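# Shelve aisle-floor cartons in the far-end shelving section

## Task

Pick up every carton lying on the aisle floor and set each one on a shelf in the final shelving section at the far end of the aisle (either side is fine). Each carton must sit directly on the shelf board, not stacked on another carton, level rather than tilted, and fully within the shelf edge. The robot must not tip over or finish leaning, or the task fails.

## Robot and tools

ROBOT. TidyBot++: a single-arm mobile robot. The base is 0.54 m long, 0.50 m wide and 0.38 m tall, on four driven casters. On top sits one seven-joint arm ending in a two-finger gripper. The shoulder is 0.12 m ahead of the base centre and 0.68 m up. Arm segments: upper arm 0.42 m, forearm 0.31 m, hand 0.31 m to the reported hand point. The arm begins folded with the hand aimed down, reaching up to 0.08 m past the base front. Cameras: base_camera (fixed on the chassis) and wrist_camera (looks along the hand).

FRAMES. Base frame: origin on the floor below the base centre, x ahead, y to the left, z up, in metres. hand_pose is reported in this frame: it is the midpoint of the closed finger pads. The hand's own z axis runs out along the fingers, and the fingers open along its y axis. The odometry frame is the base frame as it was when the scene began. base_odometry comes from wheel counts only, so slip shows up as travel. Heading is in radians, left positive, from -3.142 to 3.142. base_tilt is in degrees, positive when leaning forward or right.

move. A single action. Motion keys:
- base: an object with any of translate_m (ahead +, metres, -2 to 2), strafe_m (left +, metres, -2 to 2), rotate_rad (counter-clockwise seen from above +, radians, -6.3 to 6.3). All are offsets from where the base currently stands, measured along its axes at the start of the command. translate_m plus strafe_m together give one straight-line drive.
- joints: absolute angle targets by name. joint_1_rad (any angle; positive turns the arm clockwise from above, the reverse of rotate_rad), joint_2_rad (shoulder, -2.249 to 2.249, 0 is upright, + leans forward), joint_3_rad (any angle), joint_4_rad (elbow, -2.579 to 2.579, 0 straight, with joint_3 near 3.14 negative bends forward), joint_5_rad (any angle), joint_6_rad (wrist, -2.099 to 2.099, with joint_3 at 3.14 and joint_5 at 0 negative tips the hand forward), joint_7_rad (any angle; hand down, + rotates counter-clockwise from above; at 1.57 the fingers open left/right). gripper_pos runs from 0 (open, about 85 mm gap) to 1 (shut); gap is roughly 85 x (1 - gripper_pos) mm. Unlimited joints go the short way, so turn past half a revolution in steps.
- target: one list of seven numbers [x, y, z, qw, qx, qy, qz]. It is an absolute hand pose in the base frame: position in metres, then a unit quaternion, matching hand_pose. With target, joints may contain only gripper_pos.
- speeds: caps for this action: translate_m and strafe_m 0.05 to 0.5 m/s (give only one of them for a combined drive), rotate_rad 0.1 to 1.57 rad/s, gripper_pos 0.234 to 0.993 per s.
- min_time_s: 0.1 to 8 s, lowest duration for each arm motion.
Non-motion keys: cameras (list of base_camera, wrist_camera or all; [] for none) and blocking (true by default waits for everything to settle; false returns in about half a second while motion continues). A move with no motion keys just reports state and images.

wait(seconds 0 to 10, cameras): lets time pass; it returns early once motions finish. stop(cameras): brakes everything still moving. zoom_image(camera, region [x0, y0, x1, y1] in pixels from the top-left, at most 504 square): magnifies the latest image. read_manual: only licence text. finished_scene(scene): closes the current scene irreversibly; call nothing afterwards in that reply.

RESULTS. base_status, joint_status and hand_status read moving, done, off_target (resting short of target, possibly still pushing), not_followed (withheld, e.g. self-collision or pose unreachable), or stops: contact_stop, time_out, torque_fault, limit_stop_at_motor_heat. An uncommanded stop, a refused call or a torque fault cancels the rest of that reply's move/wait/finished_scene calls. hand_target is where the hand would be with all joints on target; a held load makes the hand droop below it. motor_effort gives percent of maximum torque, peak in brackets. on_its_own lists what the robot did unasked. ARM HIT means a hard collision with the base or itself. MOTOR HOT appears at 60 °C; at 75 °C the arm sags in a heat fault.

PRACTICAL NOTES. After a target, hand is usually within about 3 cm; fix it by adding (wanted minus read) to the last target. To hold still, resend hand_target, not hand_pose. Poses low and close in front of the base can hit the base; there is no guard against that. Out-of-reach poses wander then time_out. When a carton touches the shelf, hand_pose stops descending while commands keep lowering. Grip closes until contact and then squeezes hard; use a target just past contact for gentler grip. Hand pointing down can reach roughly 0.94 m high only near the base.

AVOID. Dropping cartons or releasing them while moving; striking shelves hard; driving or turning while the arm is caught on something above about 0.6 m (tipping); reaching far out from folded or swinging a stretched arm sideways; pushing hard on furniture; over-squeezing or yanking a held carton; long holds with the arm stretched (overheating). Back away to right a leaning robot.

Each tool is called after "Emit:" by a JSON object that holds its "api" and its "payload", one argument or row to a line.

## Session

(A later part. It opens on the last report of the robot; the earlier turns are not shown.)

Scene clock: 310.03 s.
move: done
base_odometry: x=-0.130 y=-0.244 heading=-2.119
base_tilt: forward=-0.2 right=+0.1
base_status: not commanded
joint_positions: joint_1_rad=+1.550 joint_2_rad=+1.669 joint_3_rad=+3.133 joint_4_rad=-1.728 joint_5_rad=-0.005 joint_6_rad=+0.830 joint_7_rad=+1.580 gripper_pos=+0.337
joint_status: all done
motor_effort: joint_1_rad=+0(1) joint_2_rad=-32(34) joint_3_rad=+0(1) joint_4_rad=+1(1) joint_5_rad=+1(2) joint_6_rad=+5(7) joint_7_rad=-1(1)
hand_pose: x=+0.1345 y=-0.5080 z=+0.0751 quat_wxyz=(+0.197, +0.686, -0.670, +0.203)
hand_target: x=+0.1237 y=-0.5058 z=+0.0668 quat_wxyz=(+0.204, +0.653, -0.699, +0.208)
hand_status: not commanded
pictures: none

Emit:
{"api": "move", "payload": {
  "joints": {"joint_2_rad": 1.76, "joint_4_rad": -1.688, "joint_6_rad": 0.862},
  "min_time_s": 1.5,
  "cameras": ["wrist_camera"]
}}

Scene clock: 317.97 s.
move: done
base_odometry: x=-0.130 y=-0.244 heading=-2.119
base_tilt: forward=-0.2 right=+0.1
base_status: not commanded
joint_positions: joint_1_rad=+1.550 joint_2_rad=+1.725 joint_3_rad=+3.133 joint_4_rad=-1.702 joint_5_rad=-0.005 joint_6_rad=+0.830 joint_7_rad=+1.580 gripper_pos=+0.337
joint_status: all done
motor_effort: joint_1_rad=+0(1) joint_2_rad=-31(33) joint_3_rad=+0(1) joint_4_rad=+0(1) joint_5_rad=+1(2) joint_6_rad=+6(7) joint_7_rad=+0(1)
hand_pose: x=+0.1340 y=-0.4885 z=+0.0495 quat_wxyz=(+0.187, +0.689, -0.673, +0.193)
hand_target: x=+0.1236 y=-0.4825 z=+0.0388 quat_wxyz=(+0.192, +0.657, -0.703, +0.195)
hand_status: not commanded
Images, in order (width x height): wrist_camera 644x476.

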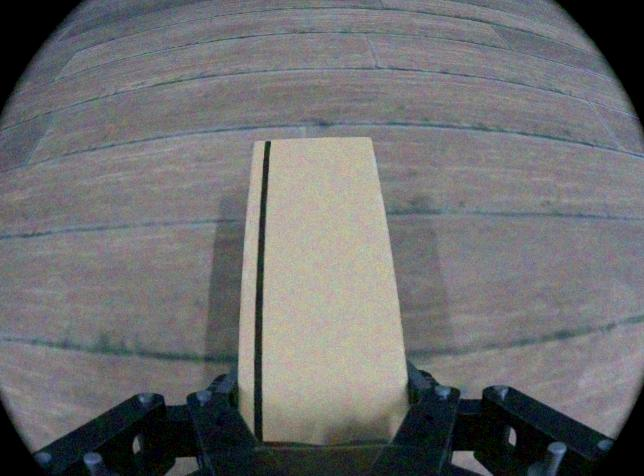

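Emit:
{"api": "move", "payload": {
  "joints": {"joint_2_rad": 1.774, "joint_4_rad": -1.683, "joint_6_rad": 0.862},
  "min_time_s": 1
}}

Emit:
{"api": "move", "payload": {
  "joints": {"joint_2_rad": 1.784, "joint_4_rad": -1.681, "joint_6_rad": 0.862},
  "min_time_s": 1
}}

Scene clock: 322.97 s.
move: done
base_odometry: x=-0.130 y=-0.244 heading=-2.119
base_tilt: forward=-0.2 right=+0.1
base_status: not commanded
joint_positions: joint_1_rad=+1.550 joint_2_rad=+1.737 joint_3_rad=+3.133 joint_4_rad=-1.697 joint_5_rad=-0.005 joint_6_rad=+0.830 joint_7_rad=+1.580 gripper_pos=+0.337
joint_status: all done
motor_effort: joint_1_rad=+0(1) joint_2_rad=-32(33) joint_3_rad=+0(1) joint_4_rad=+0(1) joint_5_rad=+1(2) joint_6_rad=+6(7) joint_7_rad=+0(1)
hand_pose: x=+0.1339 y=-0.4830 z=+0.0436 quat_wxyz=(+0.185, +0.689, -0.674, +0.190)
hand_target: x=+0.1236 y=-0.4762 z=+0.0324 quat_wxyz=(+0.189, +0.658, -0.704, +0.192)
hand_status: not commanded
pictures: none

Scene clock: 324.27 s.
move: done
base_odometry: x=-0.130 y=-0.244 heading=-2.119
base_tilt: forward=-0.2 right=+0.1
base_status: not commanded
joint_positions: joint_1_rad=+1.550 joint_2_rad=+1.746 joint_3_rad=+3.133 joint_4_rad=-1.696 joint_5_rad=-0.005 joint_6_rad=+0.830 joint_7_rad=+1.580 gripper_pos=+0.337
joint_status: all done
motor_effort: joint_1_rad=+0(1) joint_2_rad=-31(32) joint_3_rad=+0(1) joint_4_rad=+0(1) joint_5_rad=+1(2) joint_6_rad=+5(6) joint_7_rad=+0(1)
hand_pose: x=+0.1338 y=-0.4786 z=+0.0397 quat_wxyz=(+0.182, +0.690, -0.675, +0.188)
hand_target: x=+0.1235 y=-0.4709 z=+0.0278 quat_wxyz=(+0.187, +0.658, -0.704, +0.189)
hand_status: not commanded
pictures: none

Emit:
{"api": "move", "payload": {
  "joints": {"joint_2_rad": 1.79, "joint_4_rad": -1.680, "joint_6_rad": 0.862},
  "min_time_s": 1
}}

Emit:
{"api": "move", "payload": {
  "joints": {"gripper_pos": 0.28},
  "speeds": {"gripper_pos": 0.234},
  "cameras": ["all"]
}}

Scene clock: 329.37 s.
move: done
base_odometry: x=-0.130 y=-0.244 heading=-2.119
base_tilt: forward=-0.2 right=+0.1
base_status: not commanded
joint_positions: joint_1_rad=+1.550 joint_2_rad=+1.747 joint_3_rad=+3.133 joint_4_rad=-1.694 joint_5_rad=-0.005 joint_6_rad=+0.830 joint_7_rad=+1.580 gripper_pos=+0.337
joint_status: all done
motor_effort: joint_1_rad=+0(1) joint_2_rad=-30(32) joint_3_rad=+0(1) joint_4_rad=+0(1) joint_5_rad=+1(2) joint_6_rad=+5(6) joint_7_rad=+0(1)
hand_pose: x=+0.1338 y=-0.4787 z=+0.0391 quat_wxyz=(+0.183, +0.690, -0.675, +0.188)
hand_target: x=+0.1235 y=-0.4675 z=+0.0250 quat_wxyz=(+0.185, +0.659, -0.705, +0.187)
hand_status: not commanded
pictures: none

Scene clock: 330.20 s.
move: done
base_odometry: x=-0.130 y=-0.244 heading=-2.119
base_tilt: forward=-0.2 right=+0.1
base_status: not commanded
joint_positions: joint_1_rad=+1.550 joint_2_rad=+1.752 joint_3_rad=+3.133 joint_4_rad=-1.694 joint_5_rad=-0.005 joint_6_rad=+0.830 joint_7_rad=+1.580 gripper_pos=+0.279
joint_status: all done
motor_effort: joint_1_rad=+0(1) joint_2_rad=-30(31) joint_3_rad=+0(1) joint_4_rad=+0(0) joint_5_rad=+1(1) joint_6_rad=+6(6) joint_7_rad=+0(1)
hand_pose: x=+0.1338 y=-0.4760 z=+0.0370 quat_wxyz=(+0.181, +0.690, -0.675, +0.186)
hand_target: x=+0.1235 y=-0.4675 z=+0.0250 quat_wxyz=(+0.185, +0.659, -0.705, +0.187)
hand_status: not commanded
pictures: base_camera, wrist_camera
Images, in order (width x height): base_camera 644x364, wrist_camera 644x476.

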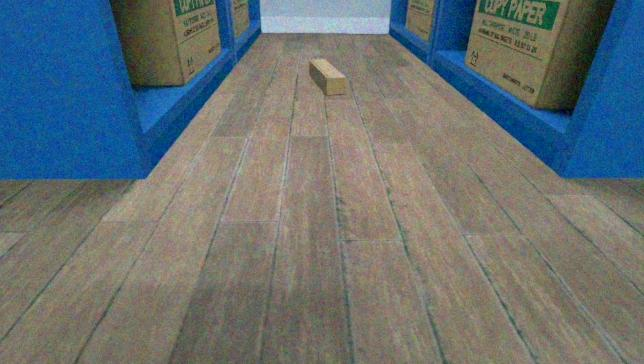

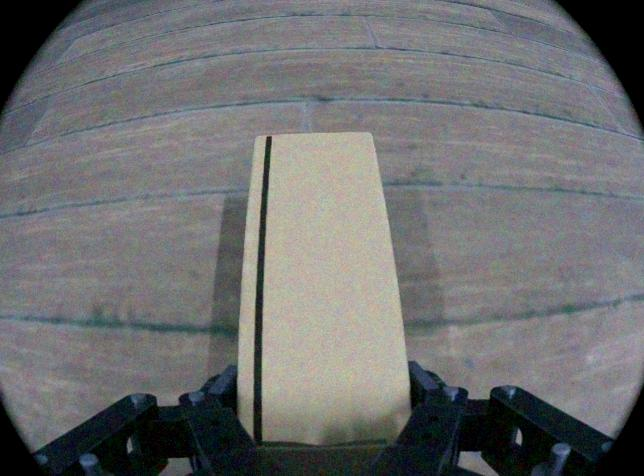

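Emit:
{"api": "move", "payload": {
  "joints": {"gripper_pos": 0.0},
  "speeds": {"gripper_pos": 0.4},
  "cameras": ["wrist_camera"]
}}

Emit:
{"api": "move", "payload": {
  "joints": {"joint_2_rad": 1.48, "joint_4_rad": -1.964, "joint_6_rad": 0.87},
  "min_time_s": 1,
  "cameras": ["wrist_camera"]
}}

Scene clock: 338.67 s.
move: done
base_odometry: x=-0.130 y=-0.244 heading=-2.119
base_tilt: forward=-0.2 right=+0.1
base_status: not commanded
joint_positions: joint_1_rad=+1.550 joint_2_rad=+1.752 joint_3_rad=+3.133 joint_4_rad=-1.694 joint_5_rad=-0.005 joint_6_rad=+0.830 joint_7_rad=+1.580 gripper_pos=+0.000
joint_status: all done
motor_effort: joint_1_rad=+0(1) joint_2_rad=-30(31) joint_3_rad=+0(1) joint_4_rad=-1(1) joint_5_rad=+1(2) joint_6_rad=+6(6) joint_7_rad=+0(1)
hand_pose: x=+0.1338 y=-0.4760 z=+0.0370 quat_wxyz=(+0.181, +0.690, -0.675, +0.186)
hand_target: x=+0.1235 y=-0.4675 z=+0.0250 quat_wxyz=(+0.185, +0.659, -0.705, +0.187)
hand_status: not commanded
Images, in order (width x height): wrist_camera 644x476.

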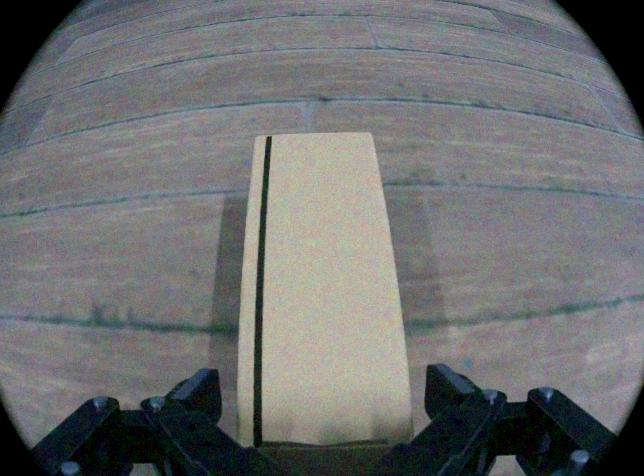

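Scene clock: 340.17 s.
move: done
base_odometry: x=-0.130 y=-0.244 heading=-2.119
base_tilt: forward=-0.2 right=+0.1
base_status: not commanded
joint_positions: joint_1_rad=+1.550 joint_2_rad=+1.517 joint_3_rad=+3.133 joint_4_rad=-1.947 joint_5_rad=-0.005 joint_6_rad=+0.830 joint_7_rad=+1.580 gripper_pos=+0.000
joint_status: all done
motor_effort: joint_1_rad=+0(1) joint_2_rad=-31(33) joint_3_rad=+0(1) joint_4_rad=-1(2) joint_5_rad=+1(2) joint_6_rad=+5(6) joint_7_rad=+0(1)
hand_pose: x=+0.1339 y=-0.4717 z=+0.1344 quat_wxyz=(+0.175, +0.693, -0.676, +0.180)
hand_target: x=+0.1241 y=-0.4925 z=+0.1577 quat_wxyz=(+0.196, +0.658, -0.699, +0.200)
hand_status: not commanded
Images, in order (width x height): wrist_camera 644x476.

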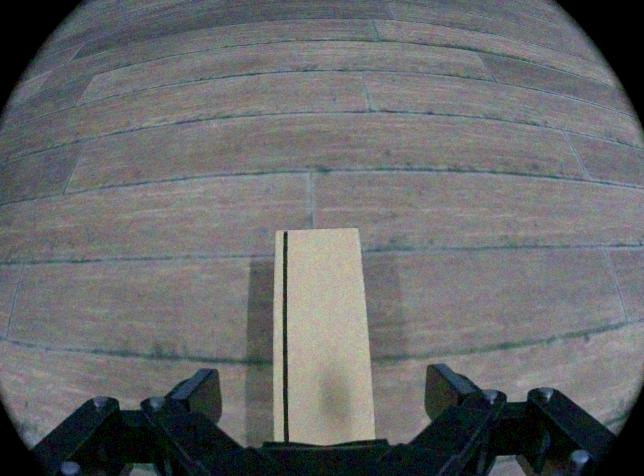

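Emit:
{"api": "move", "payload": {
  "joints": {"joint_1_rad": 0.0},
  "cameras": ["base_camera"]
}}

Emit:
{"api": "zoom_image", "payload": {
  "camera": "base_camera",
  "region": [270, 40, 390, 110]
}}

Scene clock: 348.47 s.
move: done
base_odometry: x=-0.130 y=-0.244 heading=-2.119
base_tilt: forward=-0.2 right=+0.1
base_status: not commanded
joint_positions: joint_1_rad=+0.021 joint_2_rad=+1.517 joint_3_rad=+3.130 joint_4_rad=-1.947 joint_5_rad=-0.006 joint_6_rad=+0.830 joint_7_rad=+1.580 gripper_pos=+0.000
joint_status: all done
motor_effort: joint_1_rad=+0(3) joint_2_rad=-31(32) joint_3_rad=+0(2) joint_4_rad=-1(2) joint_5_rad=+1(2) joint_6_rad=+6(6) joint_7_rad=+0(1)
hand_pose: x=+0.5909 y=-0.0029 z=+0.1345 quat_wxyz=(+0.000, +0.968, -0.009, +0.251)
hand_target: x=+0.6115 y=+0.0047 z=+0.1577 quat_wxyz=(-0.003, +0.960, -0.030, +0.280)
hand_status: not commanded
Images, in order (width x height): base_camera 644x364.

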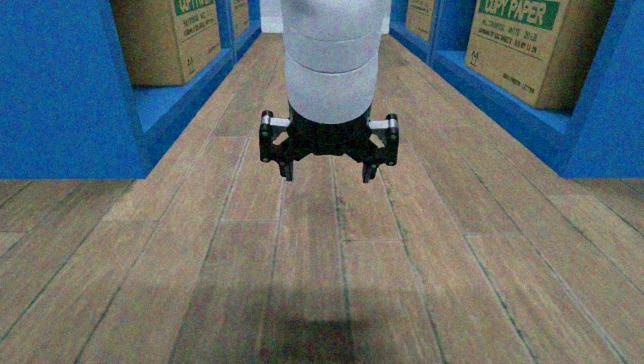

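Scaled by 4.200.

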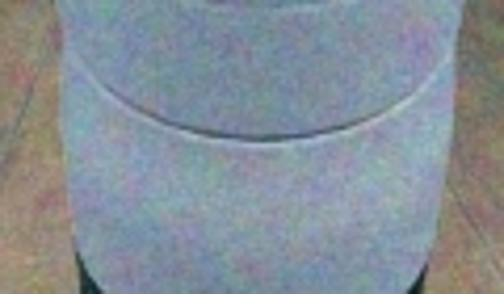

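Emit:
{"api": "move", "payload": {
  "base": {"translate_m": 0.93, "strafe_m": -0.11},
  "joints": {"joint_1_rad": -0.23, "joint_2_rad": 1.50, "joint_4_rad": -1.964, "joint_6_rad": 0.86},
  "cameras": ["all"]
}}

Scene clock: 364.27 s.
move: done
base_odometry: x=-0.709 y=-0.980 heading=-2.120
base_tilt: forward=-0.2 right=+0.1
base_status: done
joint_positions: joint_1_rad=-0.218 joint_2_rad=+1.517 joint_3_rad=+3.126 joint_4_rad=-1.960 joint_5_rad=-0.007 joint_6_rad=+0.830 joint_7_rad=+1.580 gripper_pos=+0.000
joint_status: all done
motor_effort: joint_1_rad=+0(3) joint_2_rad=-31(32) joint_3_rad=+1(2) joint_4_rad=-1(3) joint_5_rad=+1(2) joint_6_rad=+5(6) joint_7_rad=+0(1)
hand_pose: x=+0.5705 y=+0.1087 z=+0.1339 quat_wxyz=(-0.031, +0.964, +0.106, +0.243)
hand_target: x=+0.5846 y=+0.1140 z=+0.1463 quat_wxyz=(-0.033, +0.961, +0.081, +0.263)
hand_status: not commanded
pictures: base_camera, wrist_camera
Images, in order (width x height): base_camera 644x364, wrist_camera 644x476.

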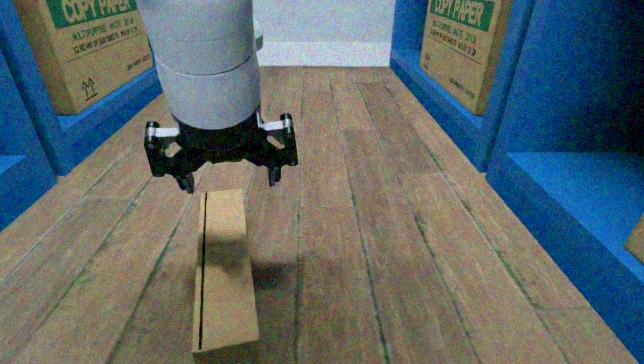

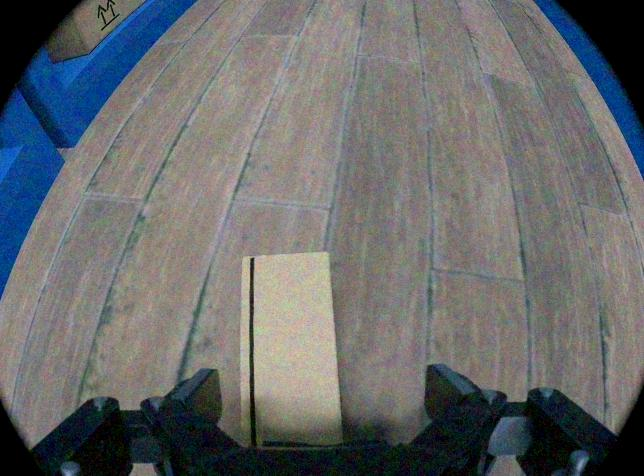

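Emit:
{"api": "move", "payload": {
  "base": {"translate_m": -0.025, "strafe_m": 0.008},
  "joints": {"joint_1_rad": -0.262, "joint_2_rad": 1.66, "joint_4_rad": -1.815, "joint_6_rad": 0.86},
  "cameras": ["all"]
}}

Scene clock: 384.97 s.
move: done
base_odometry: x=-0.689 y=-0.963 heading=-2.120
base_tilt: forward=-0.2 right=+0.1
base_status: done
joint_positions: joint_1_rad=-0.238 joint_2_rad=+1.633 joint_3_rad=+3.126 joint_4_rad=-1.827 joint_5_rad=-0.007 joint_6_rad=+0.830 joint_7_rad=+1.580 gripper_pos=+0.000
joint_status: all done
motor_effort: joint_1_rad=+0(2) joint_2_rad=-31(33) joint_3_rad=+0(2) joint_4_rad=-1(3) joint_5_rad=+1(2) joint_6_rad=+5(6) joint_7_rad=+0(1)
hand_pose: x=+0.5774 y=+0.1197 z=+0.0857 quat_wxyz=(-0.034, +0.961, +0.114, +0.251)
hand_target: x=+0.5742 y=+0.1269 z=+0.0784 quat_wxyz=(-0.036, +0.961, +0.095, +0.257)
hand_status: not commanded
pictures: base_camera, wrist_camera
Images, in order (width x height): base_camera 644x364, wrist_camera 644x476.

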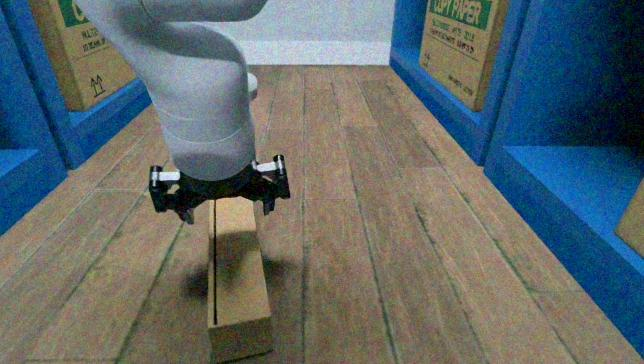

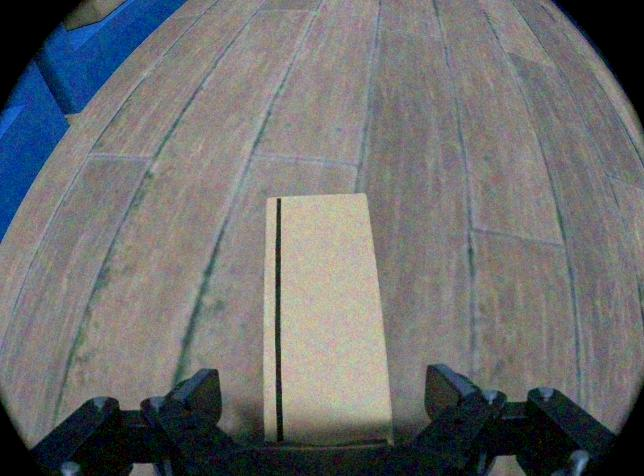

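Emit:
{"api": "move", "payload": {
  "joints": {"joint_1_rad": -0.272, "joint_2_rad": 1.78, "joint_4_rad": -1.686, "joint_6_rad": 0.855},
  "min_time_s": 1,
  "cameras": ["all"]
}}

Emit:
{"api": "move", "payload": {
  "joints": {"gripper_pos": 0.31},
  "speeds": {"gripper_pos": 0.234},
  "cameras": ["all"]
}}

Emit:
{"api": "move", "payload": {
  "joints": {"gripper_pos": 0.33},
  "speeds": {"gripper_pos": 0.234}
}}

Emit:
{"api": "move", "payload": {
  "joints": {"gripper_pos": 0.34},
  "speeds": {"gripper_pos": 0.234},
  "cameras": ["wrist_camera"]
}}

Scene clock: 396.20 s.
move: done
base_odometry: x=-0.689 y=-0.963 heading=-2.120
base_tilt: forward=-0.1 right=+0.1
base_status: not commanded
joint_positions: joint_1_rad=-0.245 joint_2_rad=+1.747 joint_3_rad=+3.126 joint_4_rad=-1.698 joint_5_rad=-0.007 joint_6_rad=+0.830 joint_7_rad=+1.580 gripper_pos=+0.000
joint_status: all done
motor_effort: joint_1_rad=+0(1) joint_2_rad=-31(32) joint_3_rad=+0(1) joint_4_rad=+0(1) joint_5_rad=+1(2) joint_6_rad=+5(6) joint_7_rad=+0(1)
hand_pose: x=+0.5800 y=+0.1235 z=+0.0394 quat_wxyz=(-0.036, +0.958, +0.116, +0.258)
hand_target: x=+0.5694 y=+0.1301 z=+0.0282 quat_wxyz=(-0.037, +0.960, +0.098, +0.259)
hand_status: not commanded
pictures: base_camera, wrist_camera
Images, in order (width x height): base_camera 644x364, wrist_camera 644x476.

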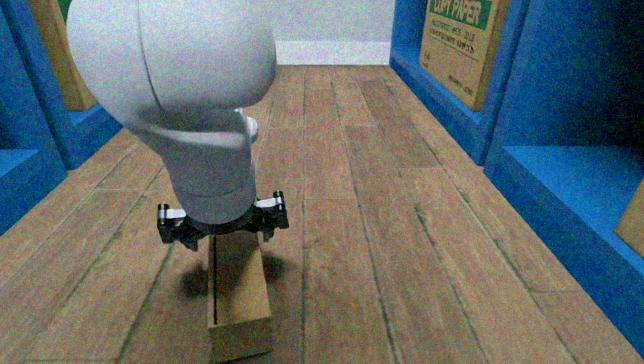

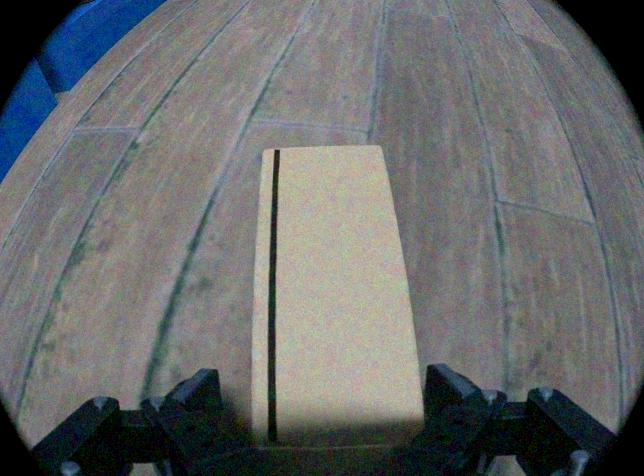

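Scene clock: 398.13 s.
move: done
base_odometry: x=-0.689 y=-0.963 heading=-2.120
base_tilt: forward=-0.2 right=+0.1
base_status: not commanded
joint_positions: joint_1_rad=-0.245 joint_2_rad=+1.747 joint_3_rad=+3.126 joint_4_rad=-1.698 joint_5_rad=-0.007 joint_6_rad=+0.830 joint_7_rad=+1.580 gripper_pos=+0.311
joint_status: all done
motor_effort: joint_1_rad=+0(1) joint_2_rad=-30(31) joint_3_rad=-1(1) joint_4_rad=-1(1) joint_5_rad=+1(2) joint_6_rad=+4(6) joint_7_rad=+0(1)
hand_pose: x=+0.5801 y=+0.1235 z=+0.0394 quat_wxyz=(-0.036, +0.958, +0.116, +0.258)
hand_target: x=+0.5694 y=+0.1301 z=+0.0282 quat_wxyz=(-0.037, +0.960, +0.098, +0.259)
hand_status: not commanded
pictures: base_camera, wrist_camera
Images, in order (width x height): base_camera 644x364, wrist_camera 644x476.

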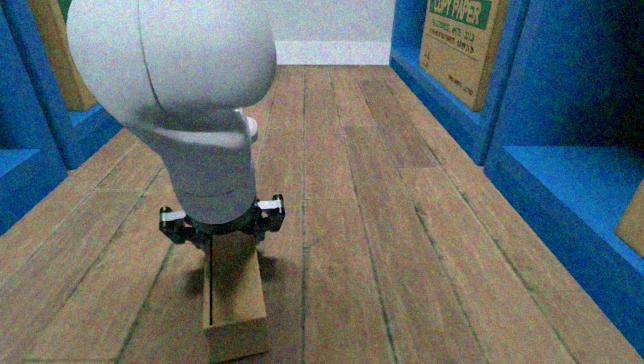

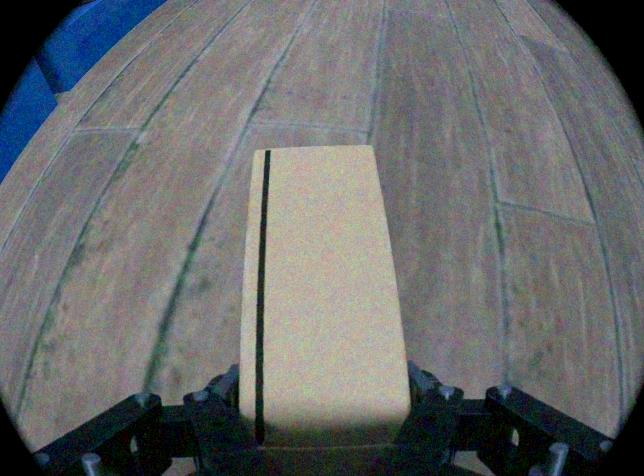

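Scene clock: 398.77 s.
move: done
base_odometry: x=-0.689 y=-0.963 heading=-2.120
base_tilt: forward=-0.2 right=+0.1
base_status: not commanded
joint_positions: joint_1_rad=-0.245 joint_2_rad=+1.747 joint_3_rad=+3.126 joint_4_rad=-1.698 joint_5_rad=-0.007 joint_6_rad=+0.830 joint_7_rad=+1.580 gripper_pos=+0.329
joint_status: all done
motor_effort: joint_1_rad=+0(1) joint_2_rad=-29(31) joint_3_rad=-1(1) joint_4_rad=+0(1) joint_5_rad=+1(2) joint_6_rad=+4(6) joint_7_rad=+0(1)
hand_pose: x=+0.5801 y=+0.1235 z=+0.0394 quat_wxyz=(-0.036, +0.958, +0.116, +0.258)
hand_target: x=+0.5694 y=+0.1301 z=+0.0282 quat_wxyz=(-0.037, +0.960, +0.098, +0.259)
hand_status: not commanded
pictures: none

Scene clock: 399.53 s.
move: done
base_odometry: x=-0.689 y=-0.963 heading=-2.120
base_tilt: forward=-0.2 right=+0.1
base_status: not commanded
joint_positions: joint_1_rad=-0.245 joint_2_rad=+1.747 joint_3_rad=+3.126 joint_4_rad=-1.698 joint_5_rad=-0.007 joint_6_rad=+0.830 joint_7_rad=+1.580 gripper_pos=+0.337
joint_status: all done
motor_effort: joint_1_rad=+0(1) joint_2_rad=-27(29) joint_3_rad=+0(1) joint_4_rad=+1(2) joint_5_rad=+1(2) joint_6_rad=+3(5) joint_7_rad=+0(1)
hand_pose: x=+0.5801 y=+0.1235 z=+0.0394 quat_wxyz=(-0.036, +0.958, +0.116, +0.258)
hand_target: x=+0.5694 y=+0.1301 z=+0.0282 quat_wxyz=(-0.037, +0.960, +0.098, +0.259)
hand_status: not commanded
Images, in order (width x height): wrist_camera 644x476.

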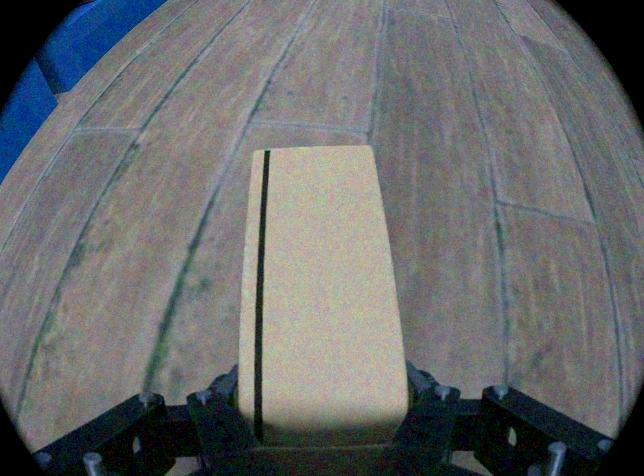

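Emit:
{"api": "move", "payload": {
  "joints": {"joint_2_rad": 1.55, "joint_4_rad": -1.86, "joint_6_rad": 0.875},
  "min_time_s": 1.5,
  "cameras": ["wrist_camera"]
}}

Emit:
{"api": "move", "payload": {
  "base": {"translate_m": 1.05, "strafe_m": 0.135, "rotate_rad": 0.033},
  "joints": {"joint_1_rad": 0.0, "joint_2_rad": -0.13, "joint_4_rad": -2.31, "joint_6_rad": -0.41},
  "min_time_s": 3,
  "cameras": ["all"]
}}

Scene clock: 439.27 s.
move: done
base_odometry: x=-0.689 y=-0.963 heading=-2.120
base_tilt: forward=-0.2 right=+0.0
base_status: not commanded
joint_positions: joint_1_rad=-0.245 joint_2_rad=+1.599 joint_3_rad=+3.126 joint_4_rad=-1.845 joint_5_rad=-0.007 joint_6_rad=+0.831 joint_7_rad=+1.580 gripper_pos=+0.337
joint_status: all done
motor_effort: joint_1_rad=+0(1) joint_2_rad=-31(32) joint_3_rad=+0(1) joint_4_rad=+0(2) joint_5_rad=+1(2) joint_6_rad=+5(6) joint_7_rad=+0(1)
hand_pose: x=+0.5866 y=+0.1254 z=+0.1013 quat_wxyz=(-0.036, +0.958, +0.117, +0.259)
hand_target: x=+0.6134 y=+0.1426 z=+0.1320 quat_wxyz=(-0.044, +0.949, +0.099, +0.295)
hand_status: not commanded
Images, in order (width x height): wrist_camera 644x476.

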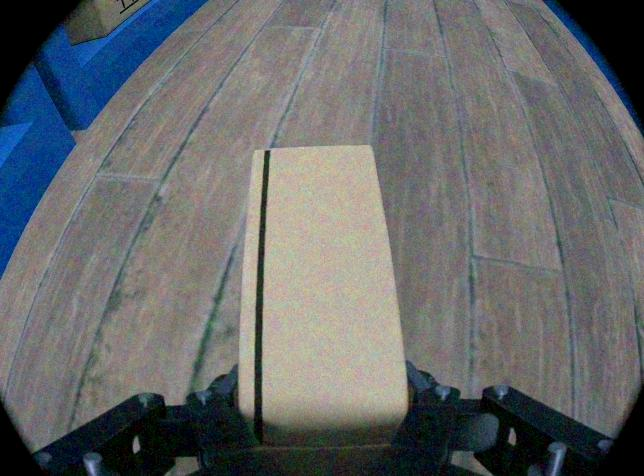

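Scene clock: 442.63 s.
move: done
base_odometry: x=-1.122 y=-1.929 heading=-2.087
base_tilt: forward=-0.2 right=+0.0
base_status: done
joint_positions: joint_1_rad=-0.028 joint_2_rad=-0.093 joint_3_rad=+3.123 joint_4_rad=-2.299 joint_5_rad=-0.008 joint_6_rad=-0.363 joint_7_rad=+1.580 gripper_pos=+0.337
joint_status: all done
motor_effort: joint_1_rad=+0(3) joint_2_rad=-12(37) joint_3_rad=+1(2) joint_4_rad=+16(16) joint_5_rad=+1(2) joint_6_rad=+6(8) joint_7_rad=-1(1)
hand_pose: x=+0.5009 y=+0.0198 z=+0.6526 quat_wxyz=(-0.007, +0.959, +0.024, +0.282)
hand_target: x=+0.4849 y=+0.0150 z=+0.6540 quat_wxyz=(-0.018, +0.962, -0.015, +0.272)
hand_status: not commanded
pictures: base_camera, wrist_camera
Images, in order (width x height): base_camera 644x364, wrist_camera 644x476.

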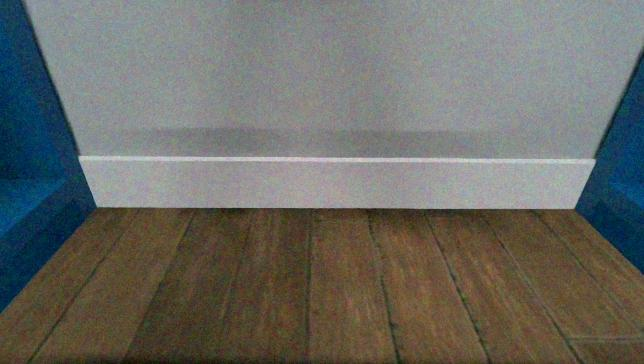

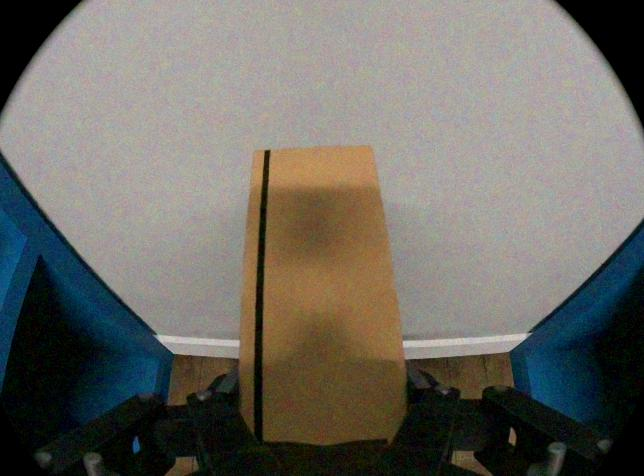

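Emit:
{"api": "move", "payload": {
  "base": {"strafe_m": 0.06, "translate_m": -0.05},
  "joints": {"joint_1_rad": 0.8, "joint_2_rad": -0.17, "joint_4_rad": -2.34, "joint_6_rad": -0.49},
  "min_time_s": 2,
  "cameras": ["all"]
}}

Scene clock: 455.07 s.
move: done
base_odometry: x=-1.045 y=-1.915 heading=-2.087
base_tilt: forward=-0.2 right=+0.1
base_status: done
joint_positions: joint_1_rad=+0.774 joint_2_rad=-0.133 joint_3_rad=+3.123 joint_4_rad=-2.328 joint_5_rad=-0.008 joint_6_rad=-0.445 joint_7_rad=+1.580 gripper_pos=+0.337
joint_status: all done
motor_effort: joint_1_rad=-1(2) joint_2_rad=-10(13) joint_3_rad=+1(2) joint_4_rad=+16(17) joint_5_rad=+1(2) joint_6_rad=+5(8) joint_7_rad=+0(1)
hand_pose: x=+0.3745 y=-0.2376 z=+0.6424 quat_wxyz=(+0.091, +0.901, -0.356, +0.231)
hand_target: x=+0.3612 y=-0.2278 z=+0.6433 quat_wxyz=(+0.077, +0.889, -0.391, +0.226)
hand_status: not commanded
pictures: base_camera, wrist_camera
Images, in order (width x height): base_camera 644x364, wrist_camera 644x476.

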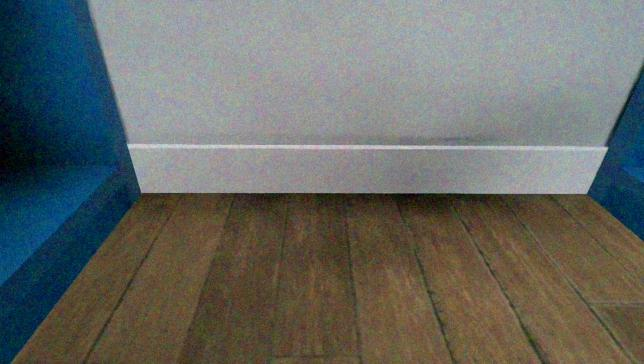

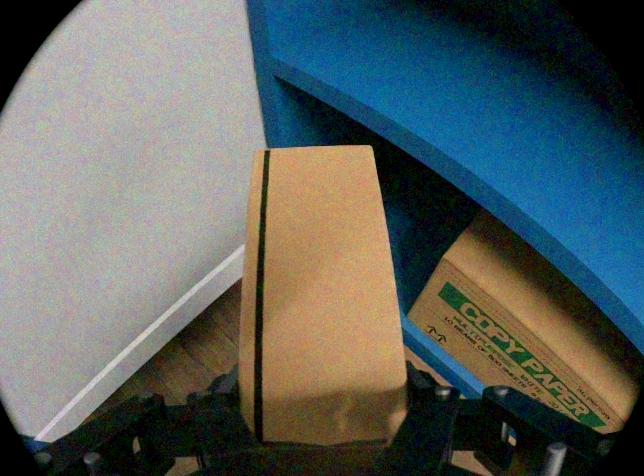

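Emit:
{"api": "move", "payload": {
  "joints": {"joint_1_rad": 1.59},
  "min_time_s": 1.5,
  "cameras": ["all"]
}}

Scene clock: 498.57 s.
move: done
base_odometry: x=-1.045 y=-1.915 heading=-2.087
base_tilt: forward=-0.2 right=+0.1
base_status: not commanded
joint_positions: joint_1_rad=+1.564 joint_2_rad=-0.133 joint_3_rad=+3.123 joint_4_rad=-2.328 joint_5_rad=-0.008 joint_6_rad=-0.446 joint_7_rad=+1.580 gripper_pos=+0.337
joint_status: all done
motor_effort: joint_1_rad=+0(2) joint_2_rad=-11(12) joint_3_rad=+1(2) joint_4_rad=+16(16) joint_5_rad=+1(2) joint_6_rad=+5(6) joint_7_rad=+0(1)
hand_pose: x=+0.1301 y=-0.3486 z=+0.6423 quat_wxyz=(+0.173, +0.695, -0.675, +0.178)
hand_target: x=+0.1277 y=-0.3324 z=+0.6433 quat_wxyz=(+0.158, +0.670, -0.703, +0.179)
hand_status: not commanded
pictures: base_camera, wrist_camera
Images, in order (width x height): base_camera 644x364, wrist_camera 644x476.

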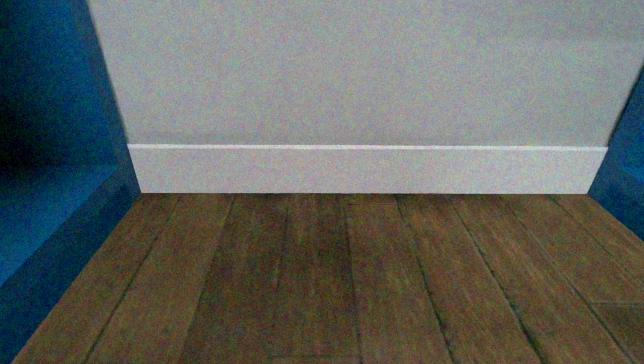

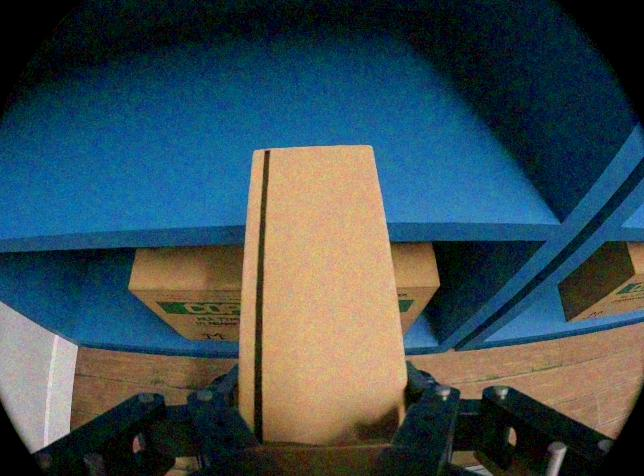

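Emit:
{"api": "move", "payload": {
  "base": {"translate_m": 0.3},
  "cameras": ["base_camera"]
}}

Emit:
{"api": "move", "payload": {
  "joints": {"joint_2_rad": 0.57, "joint_4_rad": -1.595, "joint_6_rad": -0.48},
  "min_time_s": 2.5,
  "cameras": ["all"]
}}

Scene clock: 522.57 s.
move: done
base_odometry: x=-1.193 y=-2.176 heading=-2.086
base_tilt: forward=-0.2 right=+0.1
base_status: done
joint_positions: joint_1_rad=+1.568 joint_2_rad=-0.136 joint_3_rad=+3.123 joint_4_rad=-2.329 joint_5_rad=-0.009 joint_6_rad=-0.447 joint_7_rad=+1.580 gripper_pos=+0.337
joint_status: not commanded
motor_effort: joint_1_rad=+0(1) joint_2_rad=-10(12) joint_3_rad=+1(3) joint_4_rad=+16(16) joint_5_rad=+1(2) joint_6_rad=+5(6) joint_7_rad=+0(1)
hand_pose: x=+0.1288 y=-0.3478 z=+0.6427 quat_wxyz=(+0.174, +0.693, -0.676, +0.178)
hand_target: x=+0.1277 y=-0.3324 z=+0.6433 quat_wxyz=(+0.158, +0.670, -0.703, +0.179)
hand_status: not commanded
Images, in order (width x height): base_camera 644x364.

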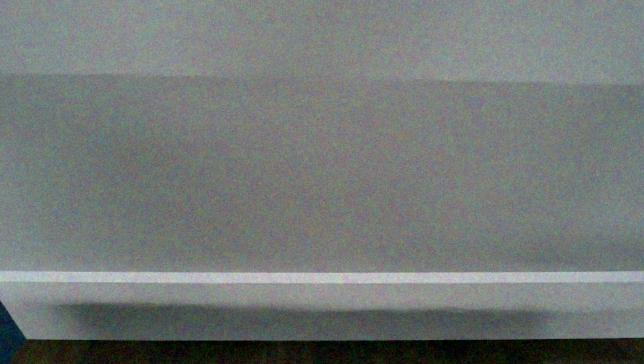

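Scene clock: 525.37 s.
move: done
base_odometry: x=-1.193 y=-2.176 heading=-2.086
base_tilt: forward=-0.2 right=+0.1
base_status: not commanded
joint_positions: joint_1_rad=+1.568 joint_2_rad=+0.543 joint_3_rad=+3.123 joint_4_rad=-1.624 joint_5_rad=-0.009 joint_6_rad=-0.449 joint_7_rad=+1.580 gripper_pos=+0.337
joint_status: all done
motor_effort: joint_1_rad=+0(1) joint_2_rad=-32(34) joint_3_rad=+0(2) joint_4_rad=+16(18) joint_5_rad=+1(2) joint_6_rad=+5(7) joint_7_rad=+0(1)
hand_pose: x=+0.1342 y=-0.6333 z=+0.5964 quat_wxyz=(+0.177, +0.689, -0.676, +0.190)
hand_target: x=+0.1280 y=-0.6357 z=+0.5868 quat_wxyz=(+0.157, +0.666, -0.704, +0.190)
hand_status: not commanded
pictures: base_camera, wrist_camera
Images, in order (width x height): base_camera 644x364, wrist_camera 644x476.

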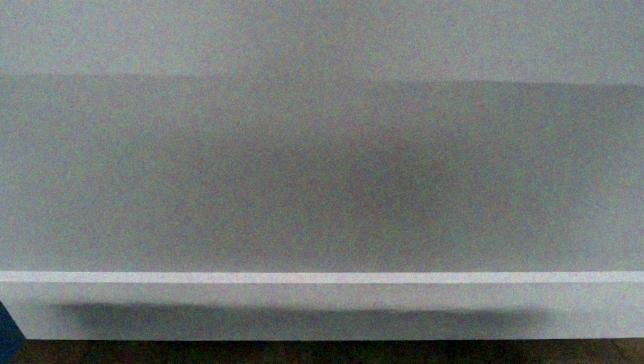

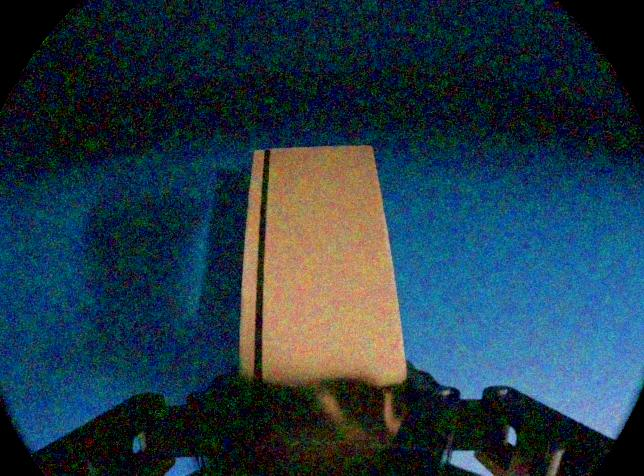

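Emit:
{"api": "move", "payload": {
  "joints": {"joint_2_rad": 0.613, "joint_4_rad": -1.64, "joint_6_rad": -0.392},
  "min_time_s": 1
}}

Emit:
{"api": "move", "payload": {
  "base": {"strafe_m": -0.035},
  "cameras": ["all"],
  "speeds": {"strafe_m": 0.1}
}}

Scene clock: 538.37 s.
move: done
base_odometry: x=-1.193 y=-2.176 heading=-2.086
base_tilt: forward=-0.2 right=+0.1
base_status: not commanded
joint_positions: joint_1_rad=+1.568 joint_2_rad=+0.577 joint_3_rad=+3.123 joint_4_rad=-1.631 joint_5_rad=-0.009 joint_6_rad=-0.438 joint_7_rad=+1.580 gripper_pos=+0.337
joint_status: all done
motor_effort: joint_1_rad=+0(1) joint_2_rad=-32(34) joint_3_rad=+0(2) joint_4_rad=+15(17) joint_5_rad=+0(2) joint_6_rad=+4(6) joint_7_rad=-1(1)
hand_pose: x=+0.1342 y=-0.6300 z=+0.5738 quat_wxyz=(+0.167, +0.692, -0.679, +0.180)
hand_target: x=+0.1271 y=-0.6342 z=+0.5545 quat_wxyz=(+0.158, +0.665, -0.705, +0.189)
hand_status: not commanded
pictures: none

Scene clock: 539.30 s.
move: done
base_odometry: x=-1.224 y=-2.159 heading=-2.086
base_tilt: forward=-0.2 right=+0.1
base_status: done
joint_positions: joint_1_rad=+1.568 joint_2_rad=+0.579 joint_3_rad=+3.123 joint_4_rad=-1.631 joint_5_rad=-0.009 joint_6_rad=-0.433 joint_7_rad=+1.580 gripper_pos=+0.337
joint_status: not commanded
motor_effort: joint_1_rad=+0(1) joint_2_rad=-31(33) joint_3_rad=+0(1) joint_4_rad=+15(16) joint_5_rad=+1(2) joint_6_rad=+4(6) joint_7_rad=-1(1)
hand_pose: x=+0.1340 y=-0.6309 z=+0.5734 quat_wxyz=(+0.168, +0.691, -0.679, +0.181)
hand_target: x=+0.1271 y=-0.6342 z=+0.5545 quat_wxyz=(+0.158, +0.665, -0.705, +0.189)
hand_status: not commanded
pictures: base_camera, wrist_camera
Images, in order (width x height): base_camera 644x364, wrist_camera 644x476.

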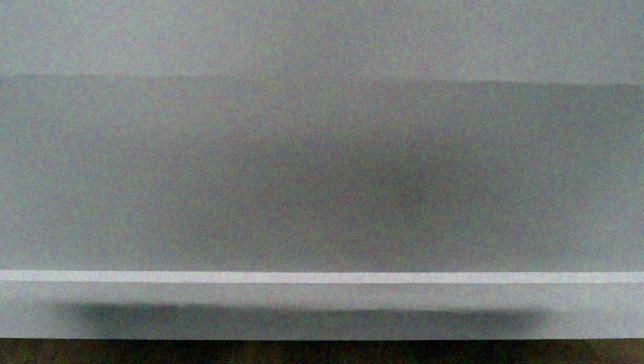

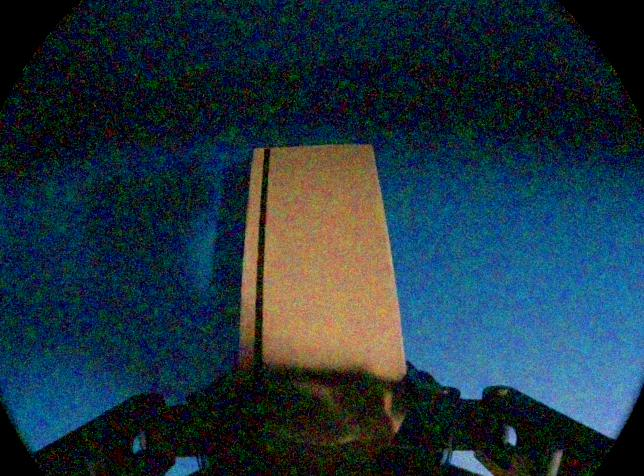

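Emit:
{"api": "move", "payload": {
  "joints": {"joint_2_rad": 0.63, "joint_4_rad": -1.655, "joint_6_rad": -0.345},
  "min_time_s": 1
}}

Scene clock: 545.77 s.
move: done
base_odometry: x=-1.224 y=-2.159 heading=-2.086
base_tilt: forward=-0.2 right=+0.1
base_status: not commanded
joint_positions: joint_1_rad=+1.568 joint_2_rad=+0.586 joint_3_rad=+3.123 joint_4_rad=-1.639 joint_5_rad=-0.009 joint_6_rad=-0.395 joint_7_rad=+1.580 gripper_pos=+0.337
joint_status: all done
motor_effort: joint_1_rad=+0(1) joint_2_rad=-32(33) joint_3_rad=+1(1) joint_4_rad=+15(16) joint_5_rad=+1(2) joint_6_rad=+4(6) joint_7_rad=-1(1)
hand_pose: x=+0.1340 y=-0.6369 z=+0.5713 quat_wxyz=(+0.176, +0.689, -0.677, +0.188)
hand_target: x=+0.1266 y=-0.6377 z=+0.5449 quat_wxyz=(+0.164, +0.663, -0.704, +0.194)
hand_status: not commanded
pictures: none

Emit:
{"api": "move", "payload": {
  "joints": {"joint_2_rad": 0.65, "joint_4_rad": -1.67, "joint_6_rad": -0.312},
  "min_time_s": 1
}}

Scene clock: 551.90 s.
move: done
base_odometry: x=-1.224 y=-2.159 heading=-2.086
base_tilt: forward=-0.2 right=+0.1
base_status: not commanded
joint_positions: joint_1_rad=+1.568 joint_2_rad=+0.589 joint_3_rad=+3.123 joint_4_rad=-1.648 joint_5_rad=-0.009 joint_6_rad=-0.364 joint_7_rad=+1.580 gripper_pos=+0.337
joint_status: all done
motor_effort: joint_1_rad=+0(1) joint_2_rad=-29(32) joint_3_rad=+0(1) joint_4_rad=+14(16) joint_5_rad=+1(2) joint_6_rad=+5(6) joint_7_rad=+0(1)
hand_pose: x=+0.1340 y=-0.6410 z=+0.5710 quat_wxyz=(+0.183, +0.687, -0.675, +0.195)
hand_target: x=+0.1263 y=-0.6365 z=+0.5313 quat_wxyz=(+0.163, +0.663, -0.705, +0.193)
hand_status: not commanded
pictures: none

Emit:
{"api": "move", "payload": {
  "joints": {"joint_2_rad": 0.665},
  "min_time_s": 1,
  "cameras": ["wrist_camera"]
}}

Scene clock: 557.23 s.
move: done
base_odometry: x=-1.224 y=-2.159 heading=-2.086
base_tilt: forward=-0.2 right=+0.1
base_status: not commanded
joint_positions: joint_1_rad=+1.568 joint_2_rad=+0.590 joint_3_rad=+3.123 joint_4_rad=-1.648 joint_5_rad=-0.009 joint_6_rad=-0.359 joint_7_rad=+1.580 gripper_pos=+0.337
joint_status: all done
motor_effort: joint_1_rad=+0(1) joint_2_rad=-26(29) joint_3_rad=+0(1) joint_4_rad=+13(14) joint_5_rad=+0(1) joint_6_rad=+5(6) joint_7_rad=-1(1)
hand_pose: x=+0.1340 y=-0.6421 z=+0.5708 quat_wxyz=(+0.184, +0.687, -0.675, +0.196)
hand_target: x=+0.1263 y=-0.6342 z=+0.5218 quat_wxyz=(+0.158, +0.664, -0.706, +0.187)
hand_status: not commanded
Images, in order (width x height): wrist_camera 644x476.

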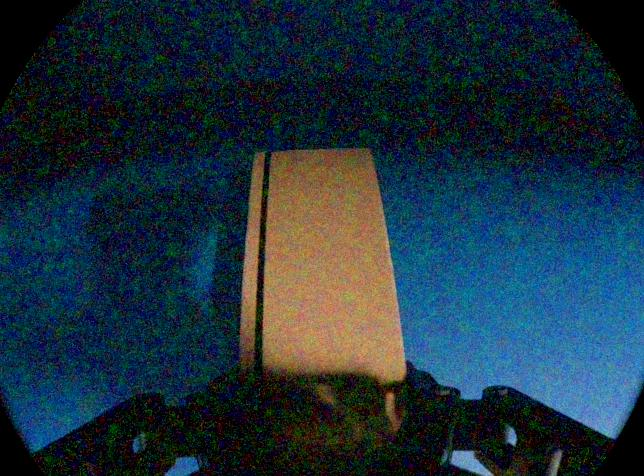

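Emit:
{"api": "move", "payload": {
  "joints": {"joint_2_rad": 0.63, "joint_4_rad": -1.66, "joint_6_rad": -0.325},
  "min_time_s": 1
}}

Emit:
{"api": "move", "payload": {
  "joints": {"gripper_pos": 0.25},
  "speeds": {"gripper_pos": 0.234},
  "cameras": ["wrist_camera"]
}}

Scene clock: 565.97 s.
move: done
base_odometry: x=-1.224 y=-2.159 heading=-2.086
base_tilt: forward=-0.2 right=+0.1
base_status: not commanded
joint_positions: joint_1_rad=+1.568 joint_2_rad=+0.590 joint_3_rad=+3.123 joint_4_rad=-1.648 joint_5_rad=-0.009 joint_6_rad=-0.359 joint_7_rad=+1.580 gripper_pos=+0.337
joint_status: all done
motor_effort: joint_1_rad=+0(1) joint_2_rad=-25(27) joint_3_rad=+0(1) joint_4_rad=+13(14) joint_5_rad=+0(1) joint_6_rad=+5(6) joint_7_rad=+0(1)
hand_pose: x=+0.1340 y=-0.6421 z=+0.5708 quat_wxyz=(+0.184, +0.687, -0.675, +0.196)
hand_target: x=+0.1263 y=-0.6407 z=+0.5460 quat_wxyz=(+0.169, +0.662, -0.703, +0.199)
hand_status: not commanded
pictures: none

Scene clock: 566.90 s.
move: done
base_odometry: x=-1.224 y=-2.159 heading=-2.086
base_tilt: forward=-0.2 right=+0.1
base_status: not commanded
joint_positions: joint_1_rad=+1.568 joint_2_rad=+0.606 joint_3_rad=+3.123 joint_4_rad=-1.653 joint_5_rad=-0.009 joint_6_rad=-0.359 joint_7_rad=+1.580 gripper_pos=+0.251
joint_status: all done
motor_effort: joint_1_rad=+0(1) joint_2_rad=-32(34) joint_3_rad=+0(1) joint_4_rad=+15(16) joint_5_rad=+1(2) joint_6_rad=+5(6) joint_7_rad=-1(1)
hand_pose: x=+0.1340 y=-0.6379 z=+0.5590 quat_wxyz=(+0.177, +0.689, -0.677, +0.189)
hand_target: x=+0.1263 y=-0.6407 z=+0.5460 quat_wxyz=(+0.169, +0.662, -0.703, +0.199)
hand_status: not commanded
Images, in order (width x height): wrist_camera 644x476.

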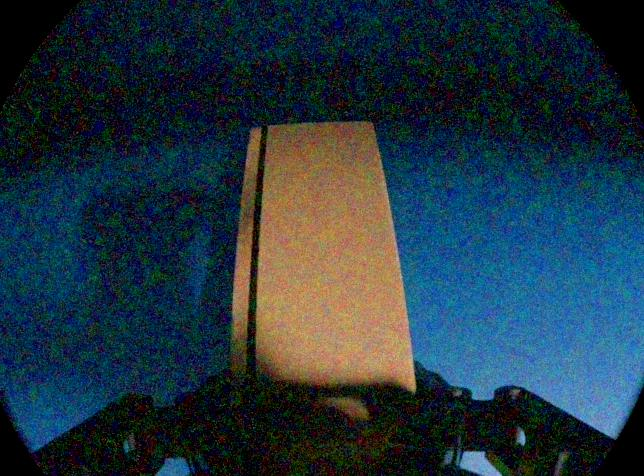

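Emit:
{"api": "move", "payload": {
  "joints": {"gripper_pos": 0.0},
  "speeds": {"gripper_pos": 0.4}
}}

Emit:
{"api": "move", "payload": {
  "joints": {"joint_2_rad": 0.54, "joint_4_rad": -1.60, "joint_6_rad": -0.42},
  "min_time_s": 1,
  "cameras": ["wrist_camera"]
}}

Scene clock: 577.33 s.
move: done
base_odometry: x=-1.224 y=-2.159 heading=-2.086
base_tilt: forward=-0.2 right=+0.1
base_status: not commanded
joint_positions: joint_1_rad=+1.568 joint_2_rad=+0.606 joint_3_rad=+3.123 joint_4_rad=-1.653 joint_5_rad=-0.009 joint_6_rad=-0.359 joint_7_rad=+1.580 gripper_pos=+0.000
joint_status: all done
motor_effort: joint_1_rad=+1(1) joint_2_rad=-32(34) joint_3_rad=+0(1) joint_4_rad=+15(15) joint_5_rad=+1(2) joint_6_rad=+6(6) joint_7_rad=+0(1)
hand_pose: x=+0.1340 y=-0.6379 z=+0.5590 quat_wxyz=(+0.177, +0.689, -0.677, +0.189)
hand_target: x=+0.1263 y=-0.6407 z=+0.5460 quat_wxyz=(+0.169, +0.662, -0.703, +0.199)
hand_status: not commanded
pictures: none

Scene clock: 578.67 s.
move: done
base_odometry: x=-1.224 y=-2.159 heading=-2.086
base_tilt: forward=-0.2 right=+0.1
base_status: not commanded
joint_positions: joint_1_rad=+1.568 joint_2_rad=+0.591 joint_3_rad=+3.123 joint_4_rad=-1.626 joint_5_rad=-0.009 joint_6_rad=-0.378 joint_7_rad=+1.580 gripper_pos=+0.000
joint_status: all done
motor_effort: joint_1_rad=+0(1) joint_2_rad=-33(34) joint_3_rad=+0(1) joint_4_rad=+16(16) joint_5_rad=+1(2) joint_6_rad=+5(6) joint_7_rad=+0(1)
hand_pose: x=+0.1341 y=-0.6469 z=+0.5762 quat_wxyz=(+0.185, +0.687, -0.675, +0.197)
hand_target: x=+0.1272 y=-0.6520 z=+0.6136 quat_wxyz=(+0.186, +0.658, -0.696, +0.219)
hand_status: not commanded
Images, in order (width x height): wrist_camera 644x476.

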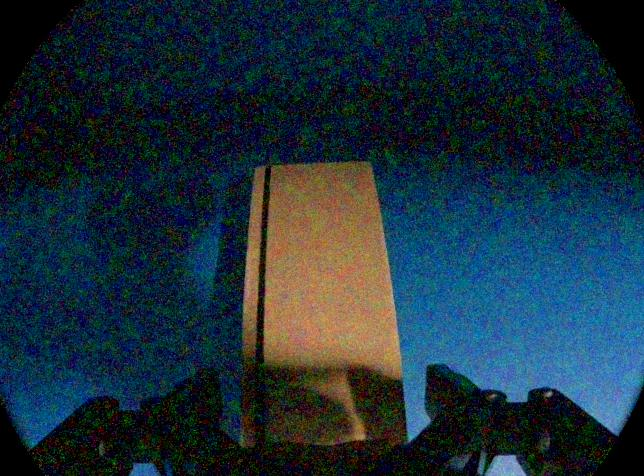

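Emit:
{"api": "move", "payload": {
  "joints": {"joint_2_rad": 0.525, "joint_4_rad": -1.555, "joint_6_rad": -0.51},
  "min_time_s": 1
}}

Emit:
{"api": "move", "payload": {
  "base": {"strafe_m": 0.09},
  "cameras": ["wrist_camera"],
  "speeds": {"strafe_m": 0.2}
}}

Scene clock: 593.57 s.
move: done
base_odometry: x=-1.224 y=-2.159 heading=-2.086
base_tilt: forward=-0.2 right=+0.1
base_status: not commanded
joint_positions: joint_1_rad=+1.568 joint_2_rad=+0.581 joint_3_rad=+3.123 joint_4_rad=-1.583 joint_5_rad=-0.009 joint_6_rad=-0.463 joint_7_rad=+1.580 gripper_pos=+0.000
joint_status: all done
motor_effort: joint_1_rad=+0(1) joint_2_rad=-33(34) joint_3_rad=+0(1) joint_4_rad=+16(17) joint_5_rad=+1(2) joint_6_rad=+5(7) joint_7_rad=+0(1)
hand_pose: x=+0.1342 y=-0.6444 z=+0.5869 quat_wxyz=(+0.173, +0.690, -0.678, +0.186)
hand_target: x=+0.1282 y=-0.6483 z=+0.6280 quat_wxyz=(+0.176, +0.662, -0.698, +0.209)
hand_status: not commanded
pictures: none

Scene clock: 594.77 s.
move: done
base_odometry: x=-1.145 y=-2.204 heading=-2.086
base_tilt: forward=-0.2 right=+0.1
base_status: done
joint_positions: joint_1_rad=+1.571 joint_2_rad=+0.572 joint_3_rad=+3.123 joint_4_rad=-1.577 joint_5_rad=-0.009 joint_6_rad=-0.470 joint_7_rad=+1.580 gripper_pos=+0.000
joint_status: not commanded
motor_effort: joint_1_rad=+0(2) joint_2_rad=-33(35) joint_3_rad=+0(2) joint_4_rad=+16(17) joint_5_rad=+1(2) joint_6_rad=+4(7) joint_7_rad=+0(1)
hand_pose: x=+0.1328 y=-0.6459 z=+0.5939 quat_wxyz=(+0.176, +0.689, -0.678, +0.189)
hand_target: x=+0.1282 y=-0.6483 z=+0.6280 quat_wxyz=(+0.176, +0.662, -0.698, +0.209)
hand_status: not commanded
Images, in order (width x height): wrist_camera 644x476.

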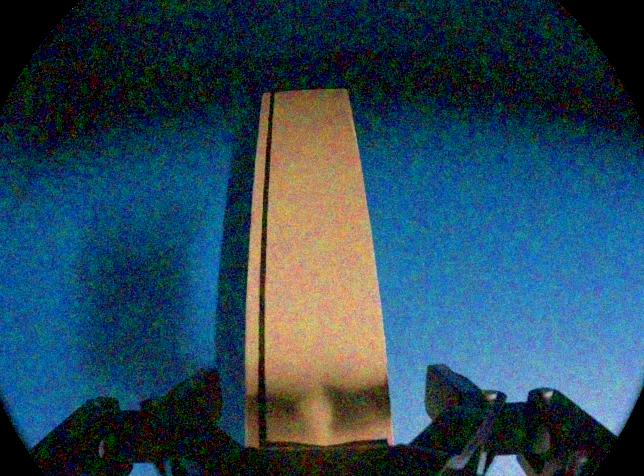

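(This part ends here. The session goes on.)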